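# Fully open the kettle lid, keeping it upright

## Task

Swing the kettle's lid all the way open, with the kettle still upright on the table afterwards.

## Robot and tools

Robot: two arms with five-fingered hands. left_arm (left hand) stands on the +y side and right_arm (right hand) on the -y side; these names do not match image sides. Calibrated bases: left_arm at (-0.048, +0.247, 0) m, right_arm at (-0.018, -0.343, 0) m, each turned only slightly about z.

Scene frame: origin at table-top height, halfway between the nominal bases; +x points out over the table, +z up. Reported end_effector_position (m) and end_effector_quat_wxyz are in this frame and may be off by a few cm.

Hand point: a spot fixed to the palm, 0.05 m in front of it and 0.15 m from the wrist face along the fingers. Its +z runs along straight fingers, +y out of the palm, +x across the palm away from the thumb on the right hand (toward the thumb on the left hand). Straight fingers extend 0.06 to 0.07 m past the point and sit 0.06 m behind it along -y. A wrist bracket on the little-finger side sticks out up to 0.10 m and can strike things.

One row = 28 numbers, each in [-1, 1], always both arms: left_arm dx, dy, dz, rx, ry, rz, thumb_turn, thumb_bend, index, middle, ring, little, force_limit, speed; then the same 14 for right_arm. The six pose numbers are an offset (not a pose) from that arm's Hand target at the start of the action or move, measured along the Hand target's own axes; 1.0 equals 0.6 m of travel or 180 degrees, and rx, ry, rz form a single rotation vector. All rows in one action, and all targets in one move list, count from that same starting Hand target, never from the previous row. Six zeros re-request the current Hand target. The six hand numbers are absolute targets: -1 open (thumb_turn -1 beside the palm, +1 opposite the fingers; bend and fingers -1 straight, +1 curled). force_limit maps -1..+1 to roughly 0..10 N at the fingertip (0..15 N for both thumb motors). speed rises from nearly zero at -1 to full at +0.48 and stays full above; use -0.94 or lower for a gentle grip. There is no keep-as-is value: repeat the eight hand numbers you last sent for that hand; if none yet, send its hand_measured plus hand_force_limit and hand_speed. A closed thumb-and-finger grip fits objects about 0.035 to 0.065 m thick, or a handle down to about 0.025 m.

Tools:
- execute_actions(actions, cameras): actions is a list of actions, each up to 15 rows at 1/30 s per row; a short action repeats its final row to fill 15. An empty list returns state plus all camera images.
- move(target, speed, blend, blocking, cameras): target is one row or a list of up to 15 rows, offsets as above; straight-line paths, ending together, capped at 10 s. speed is m/s, 0.002 to 4.3, default 0.25 (turns up to twice that in rad/s), one value or one per target. blend (m) rounds corners in a list; 0 stops at each. blocking=false returns after about 0.5 s while motion continues. Paths ignore obstacles and the other arm.
- wait(seconds 0 to 10, cameras): lets time pass; returns early if a running move finishes.
- stop(cameras): brakes a running move.
- zoom_image(camera, region [x0, y0, x1, y1] in pixels, at most 504 by 504) on the newest image of cam_high, cam_left_wrist or cam_right_wrist (each 672x504).
- show_instructions(): shows reference pages.
- finished_scene(scene): the current scene number, as printed at the end of each result; irreversible, the goal must hold without the robot.

Results: per arm, end_effector_position and quat, Hand target (the last commanded pose after clipping; the base for the next offsets), Joint positions, velocities (may read within noise), torques (include the arm's own weight; numbers 3 and 4 wrap at ±28 N m). Per hand, six values each in motor order: hand_measured (position on the command scale), hand_stopped_by (moving, target, force, stalled, fault), hand_load_n (positive when the finger is pushed open; near 0 after losing a grip), plus hand_force_limit and hand_speed. A move adds a move: line with its ending (done, off_target, moving, held, fault) and limits (paced = pose clipped, held = steps withheld). Done means within 10 mm and 2 degrees; neither done nor off_target says anything about contact.

Behaviour: orientation commands are clipped each step to 40 degrees from the measured one. Arms often rest 1 to 3 cm short, usually low, even untouched; waiting does not fix it, so send the missing distance as a new offset. Tiny moves may not start; small turns can shift the hand point noticeably. A blocked arm keeps pushing until commanded back past its hand point. Finger motors lock after reaching target or force_limit; to tighten, raise force_limit and send a more closed target than hand_measured; to loosen, send a more open one.

Joint ranges (rad): waist -2.880 to 2.880, shoulder 0 to 3.142, elbow 0 to 3.019, wrist pitch -1.693 to 1.571, wrist yaw -1.571 to 1.571, wrist roll -2.094 to 2.094.

Avoid: knocking the kettle over or off the table; fast moves into contact or targets far beyond contact; any collision or pressing between the two arms, including one hand gripping the other's fingers; overloading fingers by prying, twisting or swinging; releasing something still moving; paths near an arm's own base (go around it). Long holding, stretched arms or pushing at unreachable poses heat motors: a MOTOR HOT line appears at 85 °C, and at 100 °C that arm goes limp for 30 s or more. Loose objects may occasionally be nudged by the scene.

Each tool is called after "Call:" by a JSON object that holds its "api" and its "payload".

Reference images:

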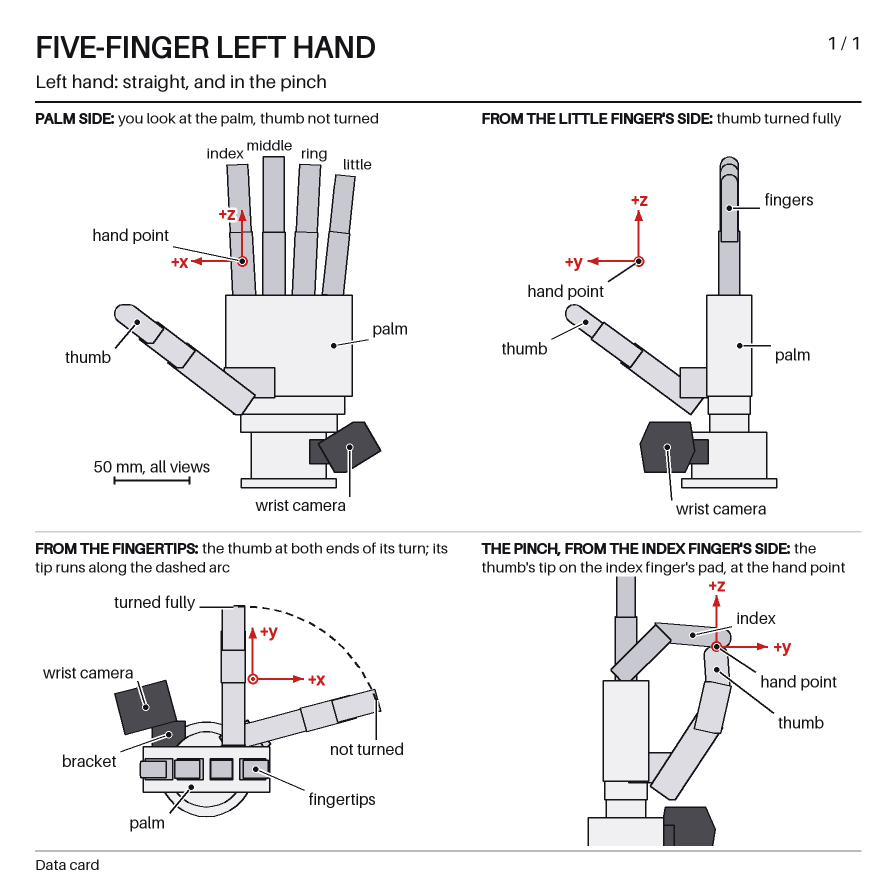

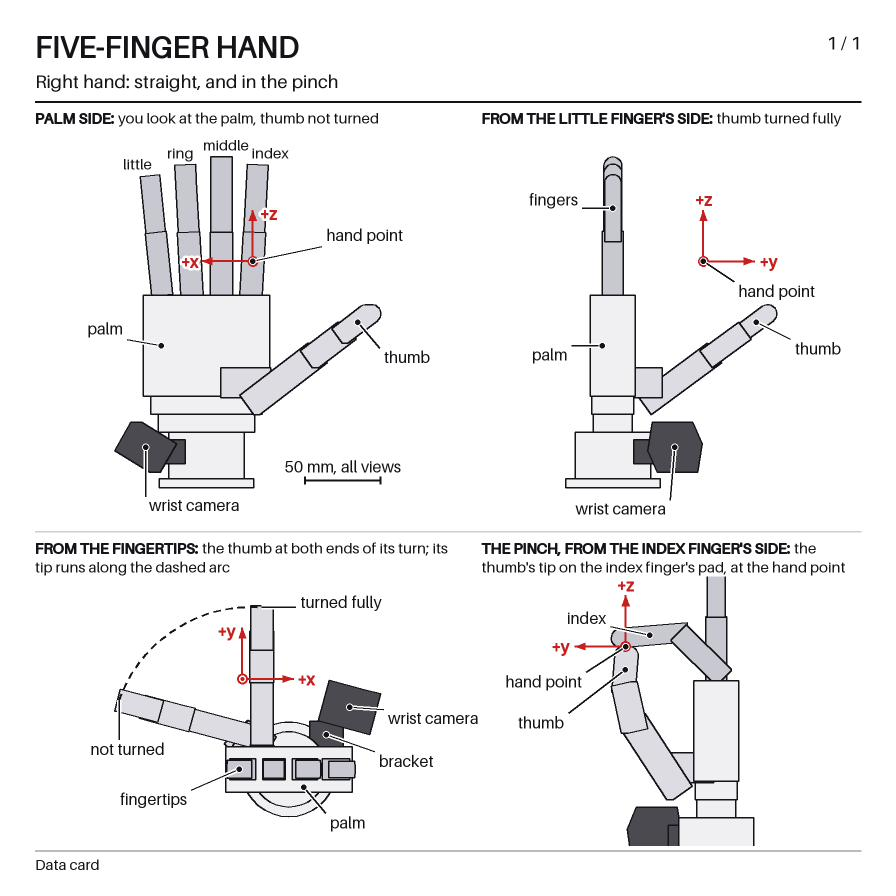

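## Session

Call:
{"api": "execute_actions", "payload": {"actions": []}}

Scene clock: 0.00 s.
left_arm: end_effector_position=(+0.5753, -0.0242, +0.2485) hand_measured=(-1.000, -1.000, -1.000, -1.000, -1.000, -1.000) hand_load_n=(+0.0, +0.0, +0.0, +0.0, +0.0, +0.0) hand_stopped_by=(target, target, target, target, target, target) hand_force_limit=0.00 hand_speed=-0.80 end_effector_quat_wxyz=(+0.239, -0.435, +0.853, -0.161) | right_arm: end_effector_position=(+0.0361, -0.0543, +0.1642) hand_measured=(-1.000, -1.000, -1.000, -1.000, -1.000, -1.000) hand_load_n=(+0.0, +0.0, +0.0, +0.0, +0.0, +0.0) hand_stopped_by=(target, target, target, target, target, target) hand_force_limit=0.00 hand_speed=-0.80 end_effector_quat_wxyz=(+0.157, +0.769, +0.603, +0.139)
Joint positions: left_arm=[-0.455 1.915 2.037 -1.131 -0.172 0.24] | right_arm=[1.778 1.35 1.017 -1.405 0.391 -1.096]
Joint velocities: within noise
Joint torques (N m): no reading
Heat: left arm: hottest shoulder 28 °C; right arm: hottest wrist pitch 28 °C.
Hand target: left_arm +0.5809, -0.0269, +0.2563; +0.245, -0.435, +0.850, -0.169 | right_arm +0.0345, -0.0464, +0.1711; +0.146, +0.772, +0.602, +0.145

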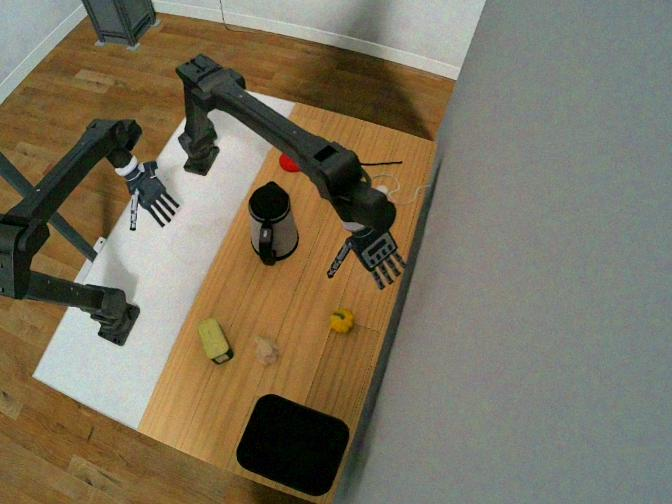

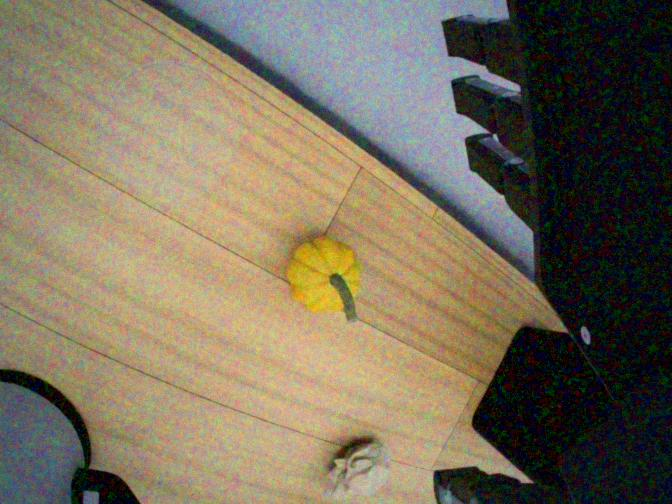

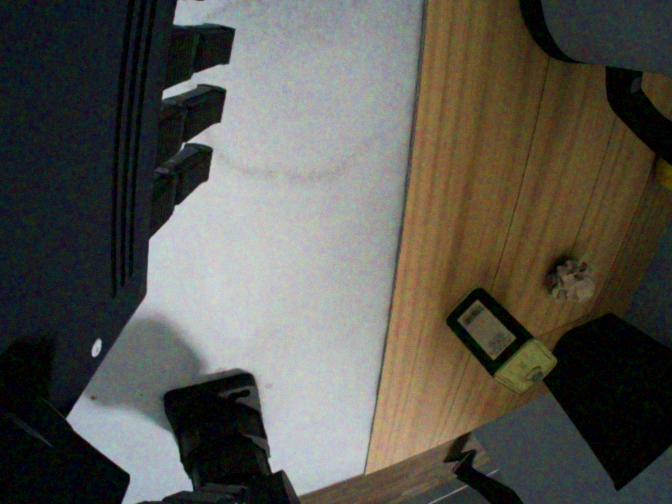

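Call:
{"api": "zoom_image", "payload": {"camera": "cam_high", "region": [210, 160, 340, 290]}}

Scaled by 3.877 from the camera's 672x504 image, which has a finer 960x720 frame.

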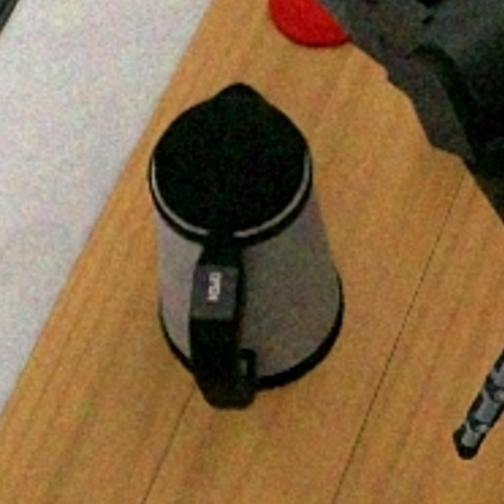

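Call:
{"api": "move", "payload": {"target": [[-0.1276,0.2684,-0.2164,-0.0981,0.0104,-0.1199,-1,-1,-1,-1,-1,-1,0,-0.8,-0.0963,0.2185,-0.2197,0,0,0,-1,-1,-1,-1,-1,-1,0,-0.8],[-0.2551,0.5368,-0.4328,-0.1962,0.0208,-0.2398,-1,-1,-1,-1,-1,-1,0,-0.8,0.0407,0.5637,-0.0417,0.0594,-0.149,0.671,-1,-1,-1,-1,-1,-1,0,-0.8]], "blend": 0.03, "cameras": ["all"]}}

Scene clock: 176.37 s.
left_arm: end_effector_position=(+0.3071, +0.2983, +0.3464) hand_measured=(-1.000, -1.000, -1.000, -1.000, -1.000, -1.000) hand_load_n=(+0.0, +0.0, +0.0, +0.0, +0.0, +0.0) hand_stopped_by=(target, target, target, target, target, target) hand_force_limit=0.00 hand_speed=-0.80 end_effector_quat_wxyz=(-0.063, +0.760, -0.645, +0.054) | right_arm: end_effector_position=(+0.3189, -0.1055, +0.3193) hand_measured=(-1.000, -1.000, -1.000, -1.000, -1.000, -1.000) hand_load_n=(+0.0, -0.5, +0.0, +0.0, +0.0, +0.0) hand_stopped_by=(target, target, target, target, target, target) hand_force_limit=0.00 hand_speed=-0.80 end_effector_quat_wxyz=(-0.042, +0.920, -0.389, +0.028)
Joint positions: left_arm=[0.207 1.355 1.636 -1.685 0.012 0.061] | right_arm=[0.576 1.537 1.751 -1.684 -0.001 -0.2]
Joint torques (N m): left_arm=[0.85 -10.05 7.2 -0.17 0.14 0.27] | right_arm=[-0.21 -8.82 11.38 -0.08 -0.05 0.21]
Heat: left arm: hottest shoulder 32 °C; right arm: hottest elbow 29 °C.
Hand target: left_arm +0.2999, +0.2998, +0.3503; +0.000, +0.759, -0.651, +0.000 | right_arm +0.3300, -0.1001, +0.3306; +0.000, +0.917, -0.398, +0.001
Off the commanded pose: left_arm 0.008 m, 10 deg | right_arm 0.017 m, 6 deg.
joint sent to its limit (left arm) — joint 4 (wrist pitch), lower limit. The joint targets are off in orientation, not in position.
joint sent to its limit (right arm) — joint 4 (wrist pitch), lower limit. The joint targets are off in orientation, not in position.
move: off_target (left_arm, right_arm)
camera_calibration:
cam_left_wrist: T_world_to_cam=[[0.977543, -0.13952, 0.157938, -0.309079], [-0.197469, -0.868171, 0.455285, 0.164941], [0.0735963, -0.476249, -0.876225, 0.535311], [0, 0, 0, 1]] pos_world=[0.295312, 0.355015, 0.442773]
cam_right_wrist: T_world_to_cam=[[-0.508146, -0.853756, -0.113525, 0.111941], [-0.774783, 0.395562, 0.493195, 0.127131], [-0.376162, 0.338572, -0.86248, 0.544575], [0, 0, 0, 1]] pos_world=[0.36023, -0.139096, 0.419693]

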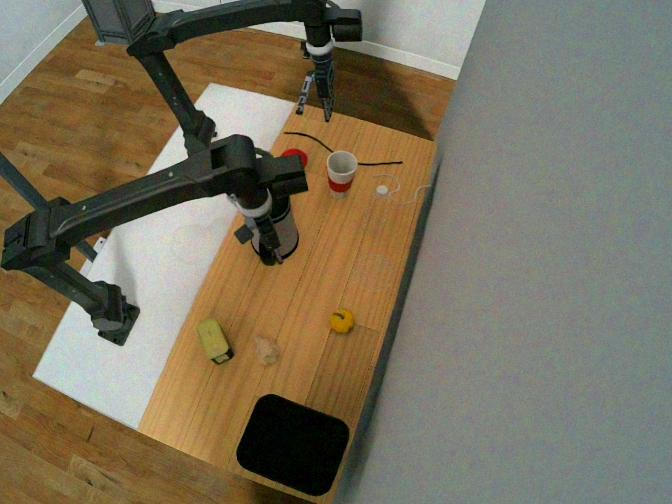

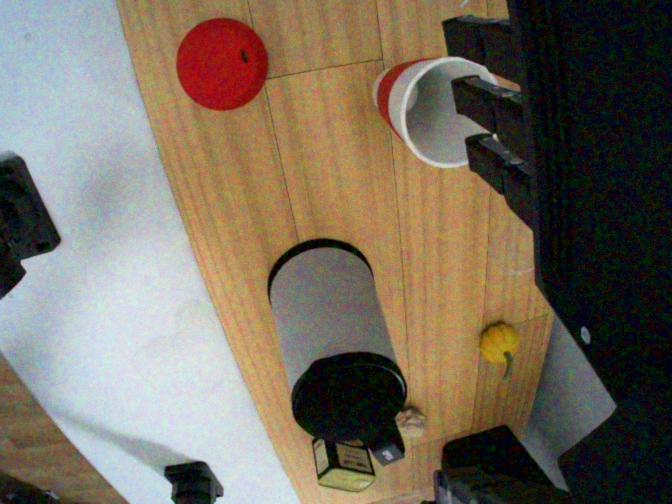

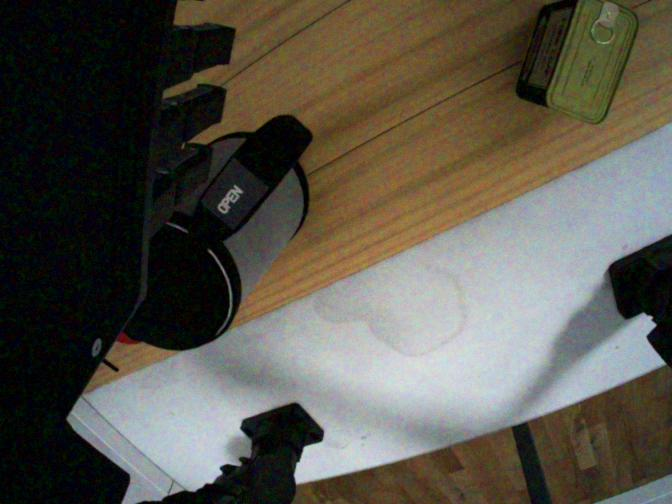

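Call:
{"api": "zoom_image", "payload": {"camera": "cam_right_wrist", "region": [130, 90, 340, 360]}}

Call:
{"api": "zoom_image", "payload": {"camera": "cam_left_wrist", "region": [250, 220, 450, 504]}}

Scaled by 1.867 from the camera's 672x504 image, which has a finer 960x720 frame.

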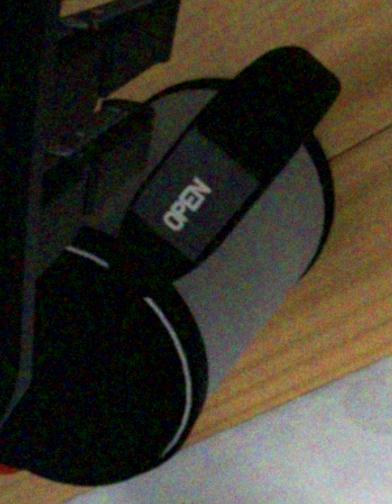

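Scaled by 1.775 from the camera's 672x504 image, which has a finer 960x720 frame.

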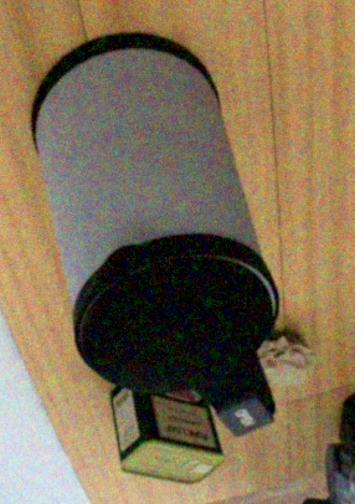

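Call:
{"api": "move", "payload": {"target": [0,0,0,0,0,0,-1,-1,-1,-1,-1,-1,0,-0.8,-0.148,0.005,0.042,0.0326,0.0002,0.1043,1,-1,-1,1,1,1,0,0], "speed": 0.12, "cameras": ["all"]}}

Scene clock: 255.60 s.
left_arm: end_effector_position=(+0.3071, +0.2983, +0.3464) hand_measured=(-1.000, -1.000, -1.000, -1.000, -1.000, -1.000) hand_load_n=(+0.0, +0.0, +0.0, +0.0, +0.0, +0.0) hand_stopped_by=(target, target, target, target, target, target) hand_force_limit=0.00 hand_speed=-0.80 end_effector_quat_wxyz=(-0.063, +0.760, -0.645, +0.054) | right_arm: end_effector_position=(+0.2701, -0.0392, +0.2949) hand_measured=(+1.000, -1.000, -1.000, +1.000, +1.000, +1.000) hand_load_n=(+0.0, +0.0, +0.0, +0.0, +0.0, +0.0) hand_stopped_by=(target, target, target, target, target, target) hand_force_limit=0.00 hand_speed=0.00 end_effector_quat_wxyz=(-0.030, +0.841, -0.540, +0.014)
Joint positions: left_arm=[0.207 1.355 1.636 -1.685 0.012 0.061] | right_arm=[0.713 1.52 1.663 -1.648 0.011 0.278]
Joint torques (N m): left_arm=[0.79 -10.05 7.23 -0.14 0.14 0.27] | right_arm=[0.15 -12.1 8.02 0.16 0.27 0.17]
Heat: left arm: hottest elbow 32 °C; right arm: hottest elbow 32 °C.
Hand target: left_arm +0.2999, +0.2998, +0.3503; +0.000, +0.759, -0.651, +0.000 | right_arm +0.2673, -0.0372, +0.3052; -0.047, +0.839, -0.542, +0.021
Off the commanded pose: left_arm 0.008 m, 10 deg | right_arm 0.011 m, 2 deg.
joint sent to its limit (left arm) — joint 4 (wrist pitch), lower limit. The joint targets are off in orientation, not in position.
move: off_target (left_arm, right_arm)
camera_calibration:
cam_left_wrist: T_world_to_cam=[[0.977543, -0.13952, 0.157938, -0.309079], [-0.197469, -0.868171, 0.455285, 0.164941], [0.0735963, -0.476249, -0.876225, 0.535311], [0, 0, 0, 1]] pos_world=[0.295312, 0.355015, 0.442773]
cam_right_wrist: T_world_to_cam=[[-0.768546, -0.633775, -0.0875545, 0.212285], [-0.576557, 0.626745, 0.524188, 0.0214433], [-0.277343, 0.453343, -0.84709, 0.45608], [0, 0, 0, 1]] pos_world=[0.302005, -0.0856587, 0.393687]

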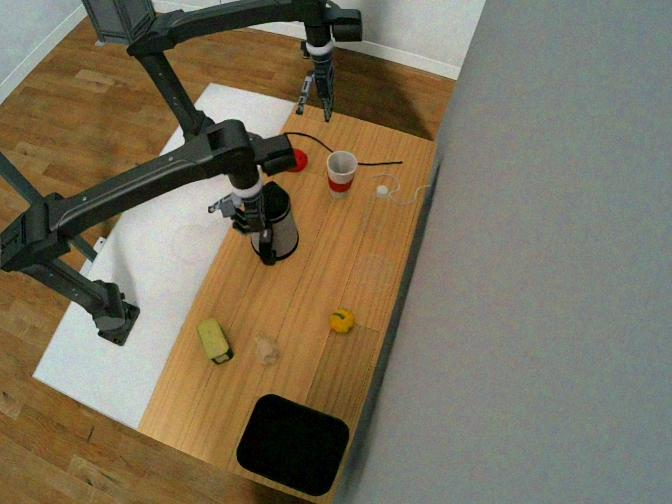

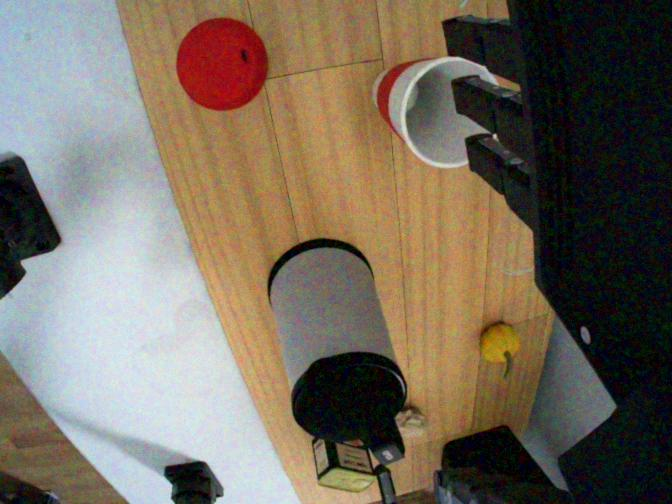

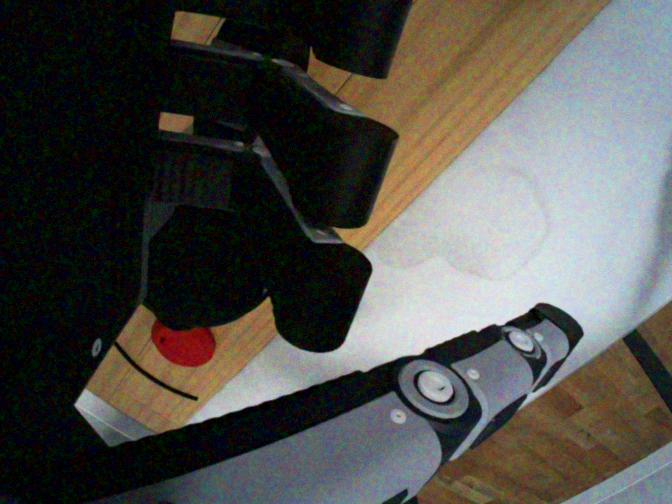

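Call:
{"api": "zoom_image", "payload": {"camera": "cam_high", "region": [205, 170, 325, 290]}}

Call:
{"api": "zoom_image", "payload": {"camera": "cam_left_wrist", "region": [300, 354, 450, 504]}}

Scaled by 4.200 from the camera's 672x504 image, which has a finer 960x720 frame.

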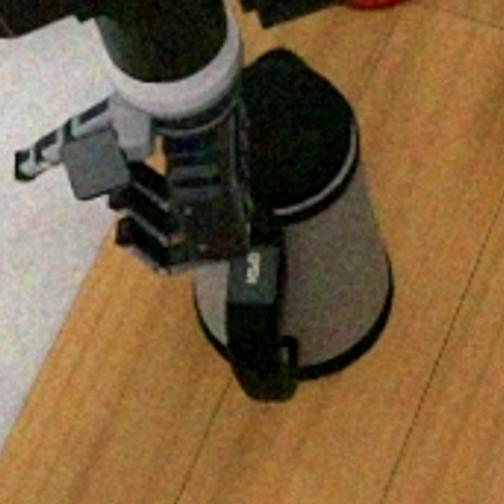

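Scaled by 3.360 from the camera's 672x504 image, which has a finer 960x720 frame.

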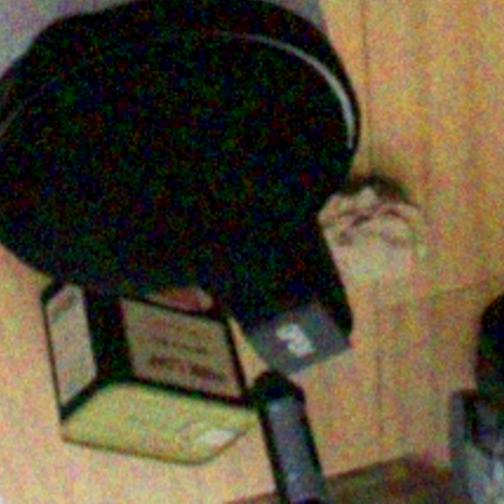

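Call:
{"api": "zoom_image", "payload": {"camera": "cam_high", "region": [235, 200, 295, 260]}}

Scaled by 8.400 from the camera's 672x504 image, which has a finer 960x720 frame.

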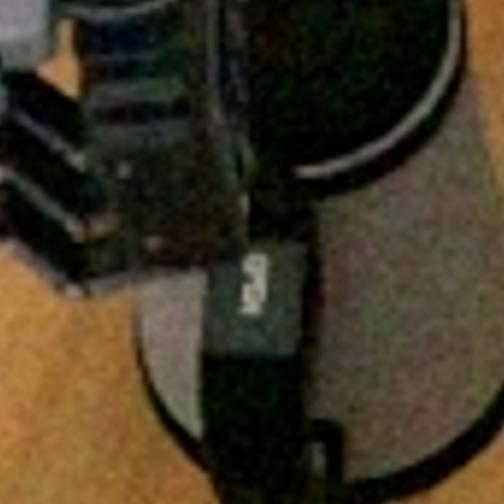

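Call:
{"api": "move", "payload": {"target": [0,0,0,0,0,0,-1,-1,-1,-1,-1,-1,0,-0.8,0.0388,-0.0032,0.0132,0,0,0,1,-1,-1,1,1,1,0,0], "speed": 0.08, "cameras": ["cam_high","cam_left_wrist"]}}

Call:
{"api": "zoom_image", "payload": {"camera": "cam_high", "region": [225, 190, 305, 270]}}

Call:
{"api": "zoom_image", "payload": {"camera": "cam_left_wrist", "region": [320, 404, 420, 504]}}

Scene clock: 330.13 s.
left_arm: end_effector_position=(+0.3071, +0.2983, +0.3464) hand_measured=(-1.000, -1.000, -1.000, -1.000, -1.000, -1.000) hand_load_n=(+0.0, +0.0, +0.0, +0.0, +0.0, +0.0) hand_stopped_by=(target, target, target, target, target, target) hand_force_limit=0.00 hand_speed=-0.80 end_effector_quat_wxyz=(-0.063, +0.760, -0.645, +0.054) | right_arm: end_effector_position=(+0.2781, -0.0539, +0.2869) hand_measured=(+1.000, -1.000, -1.000, +1.000, +1.000, +1.000) hand_load_n=(+0.0, +0.0, +0.0, +0.0, +0.5, +0.0) hand_stopped_by=(target, target, target, target, target, target) hand_force_limit=0.00 hand_speed=0.00 end_effector_quat_wxyz=(-0.029, +0.838, -0.545, +0.015)
Joint positions: left_arm=[0.207 1.355 1.636 -1.685 0.012 0.061] | right_arm=[0.677 1.508 1.627 -1.625 0.011 0.253]
Joint torques (N m): left_arm=[0.85 -10.11 7.24 -0.16 0.14 0.27] | right_arm=[0.09 -11.81 7.69 0.2 0.09 -0.08]
Heat: left arm: hottest elbow 32 °C; right arm: hottest elbow 29 °C.
Hand target: left_arm +0.2999, +0.2998, +0.3503; +0.000, +0.759, -0.651, +0.000 | right_arm +0.2792, -0.0573, +0.2973; -0.047, +0.839, -0.542, +0.021
Off the commanded pose: left_arm 0.008 m, 10 deg | right_arm 0.011 m, 2 deg.
joint sent to its limit (left arm) — joint 4 (wrist pitch), lower limit. The joint targets are off in orientation, not in position.
move: off_target (left_arm, right_arm)
camera_calibration:
cam_left_wrist: T_world_to_cam=[[0.977543, -0.13952, 0.157938, -0.309079], [-0.197469, -0.868171, 0.455285, 0.164941], [0.0735963, -0.476249, -0.876225, 0.535311], [0, 0, 0, 1]] pos_world=[0.295312, 0.355015, 0.442773]
Images, in order (width x height): cam_high 672x504, cam_left_wrist 672x504.

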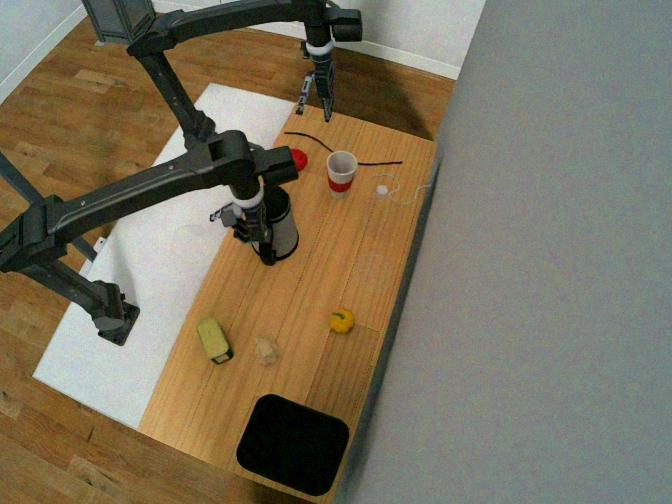

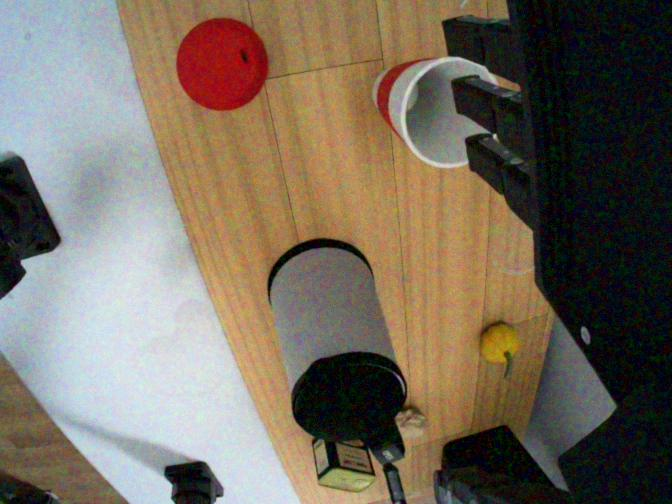

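Scaled by 6.300 from the camera's 672x504 image, which has a finer 960x720 frame.

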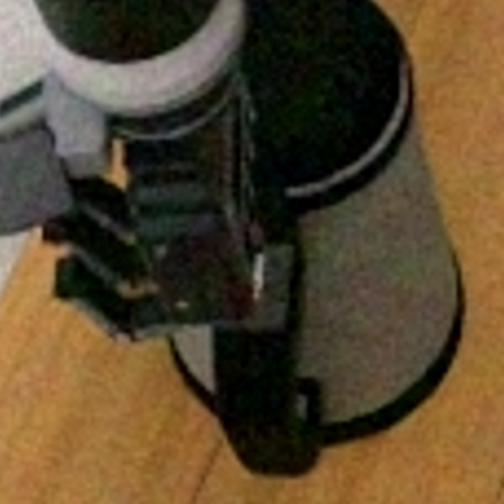

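Scaled by 5.040 from the camera's 672x504 image, which has a finer 960x720 frame.

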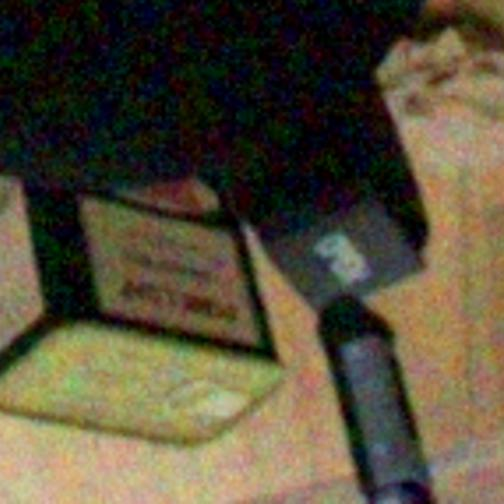

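Call:
{"api": "move", "payload": {"target": [0,0,0,0,0,0,-1,-1,-1,-1,-1,-1,0,-0.8,0.0115,0.0015,0.0198,0,0,0,1,-1,-1,1,1,1,0,0], "speed": 0.05, "cameras": ["cam_high","cam_left_wrist"]}}

Call:
{"api": "zoom_image", "payload": {"camera": "cam_left_wrist", "region": [320, 404, 420, 504]}}

Scene clock: 357.93 s.
left_arm: end_effector_position=(+0.3071, +0.2983, +0.3464) hand_measured=(-1.000, -1.000, -1.000, -1.000, -1.000, -1.000) hand_load_n=(+0.0, +0.0, +0.0, +0.0, +0.0, +0.0) hand_stopped_by=(target, target, target, target, target, target) hand_force_limit=0.00 hand_speed=-0.80 end_effector_quat_wxyz=(-0.063, +0.760, -0.645, +0.054) | right_arm: end_effector_position=(+0.2804, -0.0595, +0.2744) hand_measured=(+1.000, -1.000, -1.000, +1.000, +1.000, +1.000) hand_load_n=(+0.0, +0.0, +0.0, +0.5, +0.0, +0.0) hand_stopped_by=(target, target, target, target, target, target) hand_force_limit=0.00 hand_speed=0.00 end_effector_quat_wxyz=(-0.028, +0.839, -0.544, +0.016)
Joint positions: left_arm=[0.207 1.355 1.636 -1.685 0.012 0.061] | right_arm=[0.664 1.501 1.587 -1.593 0.011 0.238]
Joint torques (N m): left_arm=[0.97 -10.17 7.21 -0.16 0.14 0.27] | right_arm=[-0.21 -11.46 7.88 0.12 0.01 -0.11]
Heat: left arm: hottest elbow 32 °C; right arm: hottest elbow 30 °C.
Hand target: left_arm +0.2999, +0.2998, +0.3503; +0.000, +0.759, -0.651, +0.000 | right_arm +0.2823, -0.0633, +0.2852; -0.047, +0.839, -0.542, +0.021
Off the commanded pose: left_arm 0.008 m, 10 deg | right_arm 0.012 m, 2 deg.
joint sent to its limit (left arm) — joint 4 (wrist pitch), lower limit. The joint targets are off in orientation, not in position.
move: off_target (left_arm, right_arm)
camera_calibration:
cam_left_wrist: T_world_to_cam=[[0.977543, -0.13952, 0.157938, -0.309079], [-0.197469, -0.868171, 0.455285, 0.164941], [0.0735963, -0.476249, -0.876225, 0.535311], [0, 0, 0, 1]] pos_world=[0.295312, 0.355015, 0.442773]
Images, in order (width x height): cam_high 672x504, cam_left_wrist 672x504.

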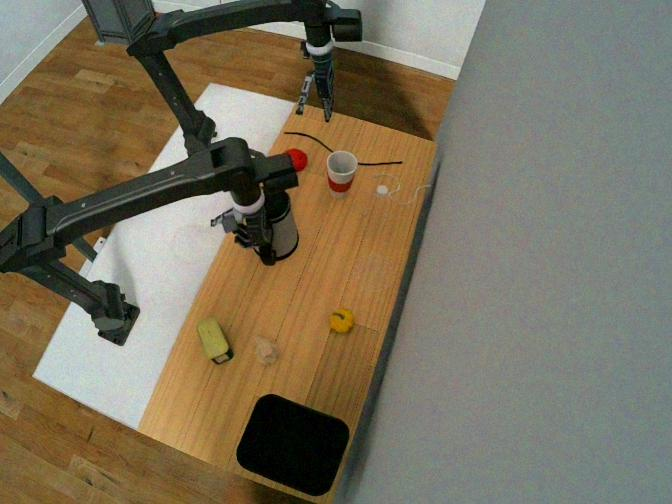

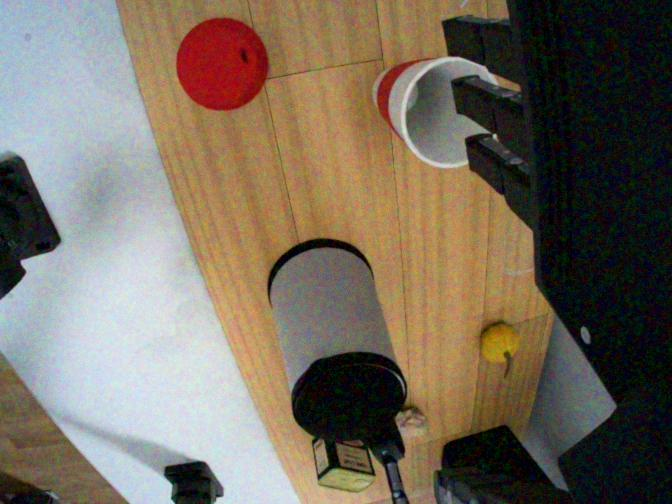

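Scaled by 5.040 from the camera's 672x504 image, which has a finer 960x720 frame.

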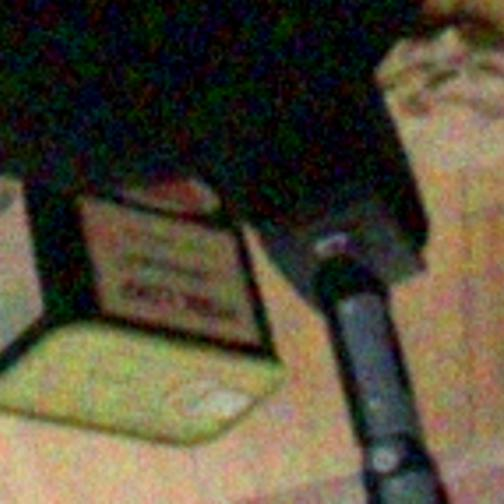

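Call:
{"api": "move", "payload": {"target": [0,0,0,0,0,0,-1,-1,-1,-1,-1,-1,0,-0.8,0.0055,0.0015,0.0215,0,0,0,1,-1,-1,1,1,1,0,0], "speed": 0.05, "cameras": ["cam_high","cam_left_wrist"]}}

Call:
{"api": "zoom_image", "payload": {"camera": "cam_left_wrist", "region": [320, 404, 420, 504]}}

Scene clock: 367.17 s.
left_arm: end_effector_position=(+0.3071, +0.2983, +0.3464) hand_measured=(-1.000, -1.000, -1.000, -1.000, -1.000, -1.000) hand_load_n=(-0.5, +0.0, +0.0, +0.0, +0.0, +0.0) hand_stopped_by=(target, target, target, target, target, target) hand_force_limit=0.00 hand_speed=-0.80 end_effector_quat_wxyz=(-0.063, +0.760, -0.645, +0.054) | right_arm: end_effector_position=(+0.2811, -0.0623, +0.2702) hand_measured=(+1.000, -1.000, -1.000, +1.000, +1.000, +1.000) hand_load_n=(+0.0, +0.0, -0.5, +0.0, +0.0, +0.0) hand_stopped_by=(target, target, target, target, target, target) hand_force_limit=0.00 hand_speed=0.00 end_effector_quat_wxyz=(-0.038, +0.839, -0.543, +0.019)
Joint positions: left_arm=[0.207 1.355 1.636 -1.685 0.012 0.061] | right_arm=[0.658 1.483 1.558 -1.561 0.009 0.23]
Joint torques (N m): left_arm=[0.91 -10.17 7.21 -0.16 0.14 0.27] | right_arm=[-0.62 -10.4 7.31 0.42 0.01 -0.06]
Heat: left arm: hottest elbow 32 °C; right arm: hottest elbow 30 °C.
Hand target: left_arm +0.2999, +0.2998, +0.3503; +0.000, +0.759, -0.651, +0.000 | right_arm +0.2839, -0.0659, +0.2721; -0.046, +0.839, -0.542, +0.021
Off the commanded pose: left_arm 0.008 m, 10 deg | right_arm 0.005 m, 1 deg.
joint sent to its limit (left arm) — joint 4 (wrist pitch), lower limit. The joint targets are off in orientation, not in position.
move: off_target (left_arm)
camera_calibration:
cam_left_wrist: T_world_to_cam=[[0.977543, -0.13952, 0.157938, -0.309079], [-0.197469, -0.868171, 0.455285, 0.164941], [0.0735963, -0.476249, -0.876225, 0.535311], [0, 0, 0, 1]] pos_world=[0.295312, 0.355015, 0.442773]
Images, in order (width x height): cam_high 672x504, cam_left_wrist 672x504.

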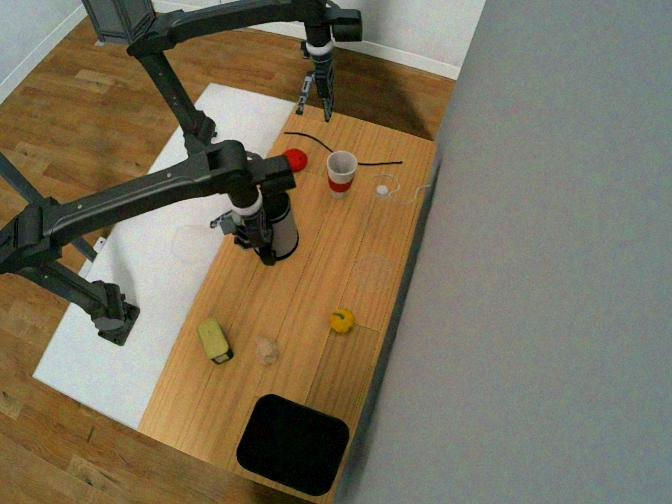

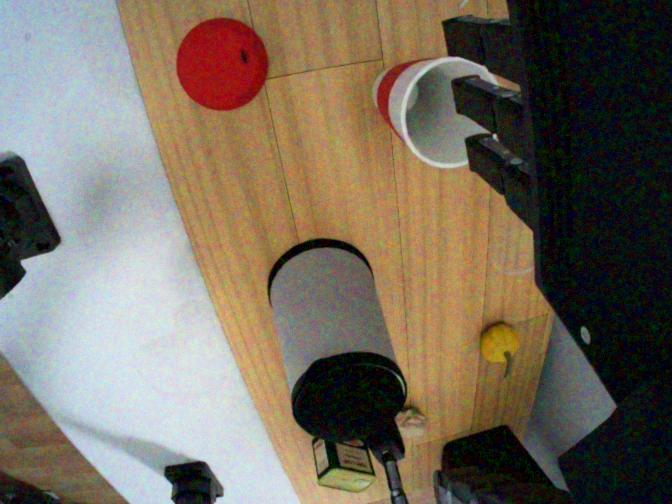

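Scaled by 5.040 from the camera's 672x504 image, which has a finer 960x720 frame.

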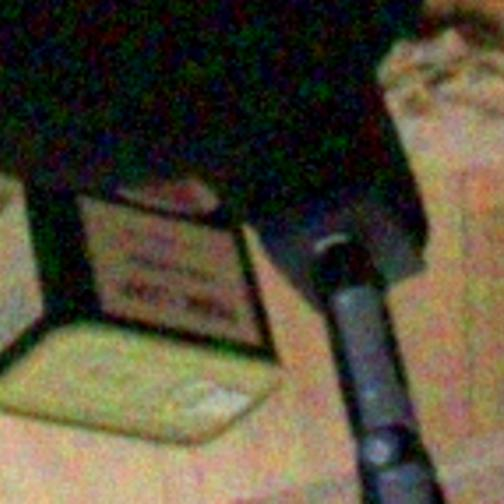

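Call:
{"api": "move", "payload": {"target": [0,0,0,0,0,0,-1,-1,-1,-1,-1,-1,0,-0.8,0.002,0.0015,0.025,0,0,0,1,-1,-1,1,1,1,0,0], "speed": 0.05, "cameras": ["cam_high","cam_left_wrist"]}}

Call:
{"api": "zoom_image", "payload": {"camera": "cam_left_wrist", "region": [270, 304, 470, 504]}}

Scene clock: 375.07 s.
left_arm: end_effector_position=(+0.3071, +0.2983, +0.3464) hand_measured=(-1.000, -1.000, -1.000, -1.000, -1.000, -1.000) hand_load_n=(+0.0, +0.0, +0.0, +0.0, +0.0, +0.0) hand_stopped_by=(target, target, target, target, target, target) hand_force_limit=0.00 hand_speed=-0.80 end_effector_quat_wxyz=(-0.063, +0.760, -0.645, +0.054) | right_arm: end_effector_position=(+0.2803, -0.0644, +0.2658) hand_measured=(+1.000, -1.000, -1.000, +1.000, +1.000, +1.000) hand_load_n=(+0.0, +0.0, -2.0, +0.5, +0.0, +0.0) hand_stopped_by=(target, target, target, target, target, target) hand_force_limit=0.00 hand_speed=0.00 end_effector_quat_wxyz=(-0.048, +0.839, -0.542, +0.021)
Joint positions: left_arm=[0.207 1.355 1.636 -1.685 0.012 0.061] | right_arm=[0.655 1.463 1.526 -1.528 0.007 0.225]
Joint torques (N m): left_arm=[0.85 -10.11 7.23 -0.18 0.14 0.27] | right_arm=[-0.62 -8.47 6.82 0.61 0.18 0.01]
Heat: left arm: hottest elbow 32 °C; right arm: hottest elbow 30 °C.
Hand target: left_arm +0.2999, +0.2998, +0.3503; +0.000, +0.759, -0.651, +0.000 | right_arm +0.2849, -0.0666, +0.2571; -0.046, +0.839, -0.542, +0.021
Off the commanded pose: left_arm 0.008 m, 10 deg | right_arm 0.010 m, 0 deg.
joint sent to its limit (left arm) — joint 4 (wrist pitch), lower limit. The joint targets are off in orientation, not in position.
move: off_target (left_arm)
camera_calibration:
cam_left_wrist: T_world_to_cam=[[0.977543, -0.13952, 0.157938, -0.309079], [-0.197469, -0.868171, 0.455285, 0.164941], [0.0735963, -0.476249, -0.876225, 0.535311], [0, 0, 0, 1]] pos_world=[0.295312, 0.355015, 0.442773]
Images, in order (width x height): cam_high 672x504, cam_left_wrist 672x504.

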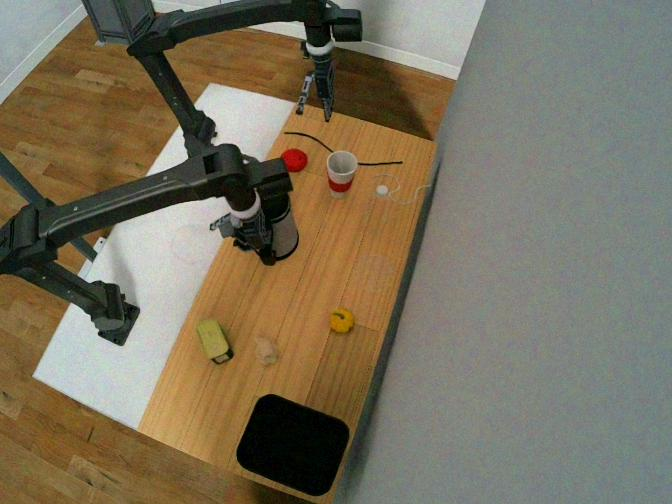

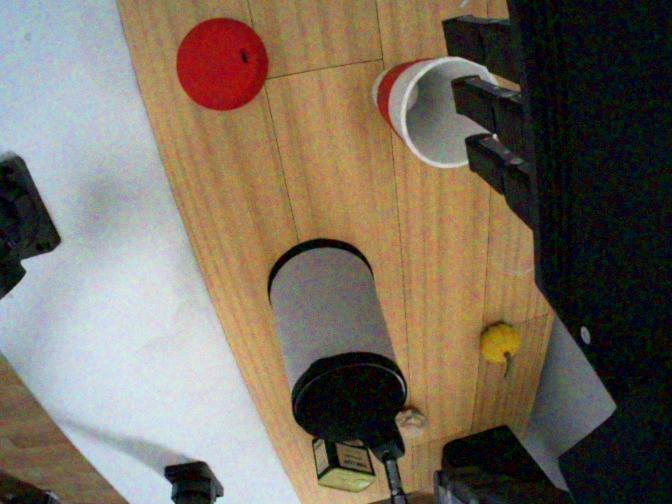

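Scaled by 2.520 from the camera's 672x504 image, which has a finer 960x720 frame.

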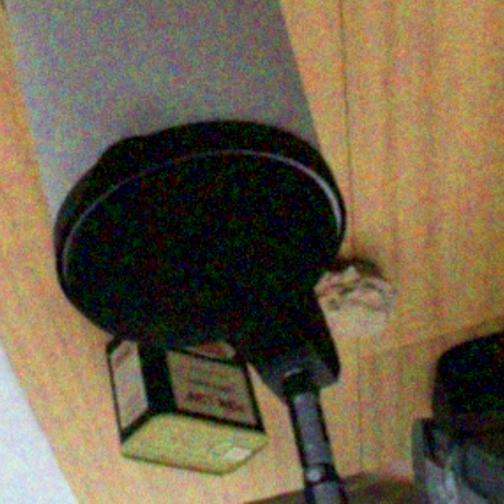

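Call:
{"api": "move", "payload": {"target": [0,0,0,0,0,0,-1,-1,-1,-1,-1,-1,0,-0.8,0.002,0.0015,0.025,0,0,0,1,-1,-1,1,1,1,0,0], "speed": 0.05, "cameras": ["cam_high","cam_left_wrist"]}}

Call:
{"api": "zoom_image", "payload": {"camera": "cam_left_wrist", "region": [270, 304, 470, 504]}}

Scene clock: 384.73 s.
left_arm: end_effector_position=(+0.3071, +0.2983, +0.3464) hand_measured=(-1.000, -1.000, -1.000, -1.000, -1.000, -1.000) hand_load_n=(+0.0, +0.0, +0.0, +0.0, +0.0, +0.0) hand_stopped_by=(target, target, target, target, target, target) hand_force_limit=0.00 hand_speed=-0.80 end_effector_quat_wxyz=(-0.063, +0.760, -0.645, +0.054) | right_arm: end_effector_position=(+0.2807, -0.0685, +0.2604) hand_measured=(+1.000, -1.000, -1.000, +1.000, +1.000, +1.000) hand_load_n=(+0.0, +0.0, -3.5, +0.0, +0.0, +0.0) hand_stopped_by=(target, target, target, target, target, target) hand_force_limit=0.00 hand_speed=0.00 end_effector_quat_wxyz=(-0.056, +0.838, -0.543, +0.024)
Joint positions: left_arm=[0.207 1.355 1.636 -1.685 0.012 0.061] | right_arm=[0.647 1.445 1.493 -1.497 0.007 0.219]
Joint torques (N m): left_arm=[0.91 -10.17 7.24 -0.17 0.14 0.27] | right_arm=[-0.32 -7.41 6.17 0.88 0.08 -0.06]
Heat: left arm: hottest elbow 32 °C; right arm: hottest elbow 30 °C.
Hand target: left_arm +0.2999, +0.2998, +0.3503; +0.000, +0.759, -0.651, +0.000 | right_arm +0.2858, -0.0672, +0.2421; -0.046, +0.839, -0.542, +0.021
Off the commanded pose: left_arm 0.008 m, 10 deg | right_arm 0.019 m, 1 deg.
joint sent to its limit (left arm) — joint 4 (wrist pitch), lower limit. The joint targets are off in orientation, not in position.
move: off_target (left_arm, right_arm)
camera_calibration:
cam_left_wrist: T_world_to_cam=[[0.977543, -0.13952, 0.157938, -0.309079], [-0.197469, -0.868171, 0.455285, 0.164941], [0.0735963, -0.476249, -0.876225, 0.535311], [0, 0, 0, 1]] pos_world=[0.295312, 0.355015, 0.442773]
Images, in order (width x height): cam_high 672x504, cam_left_wrist 672x504.

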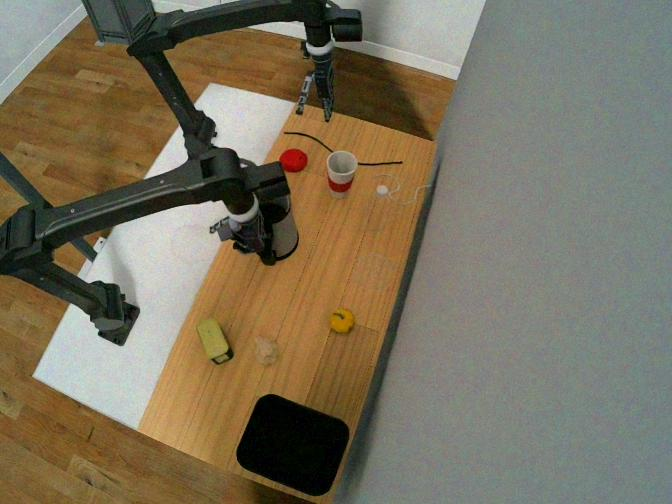

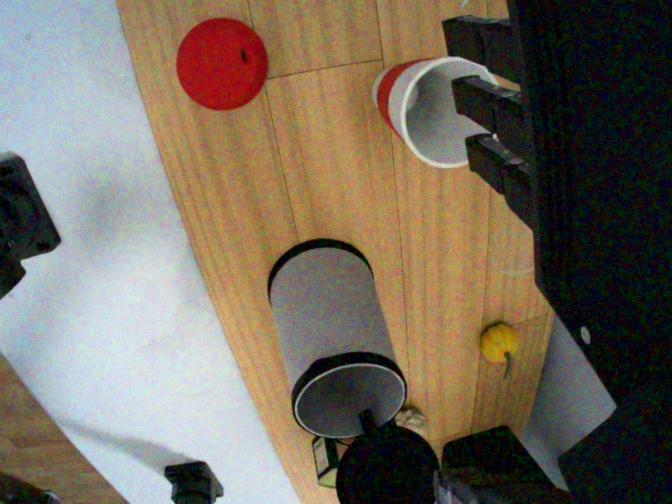

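Scaled by 2.520 from the camera's 672x504 image, which has a finer 960x720 frame.

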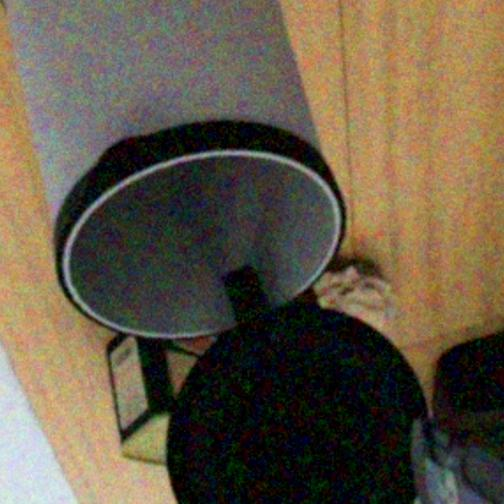

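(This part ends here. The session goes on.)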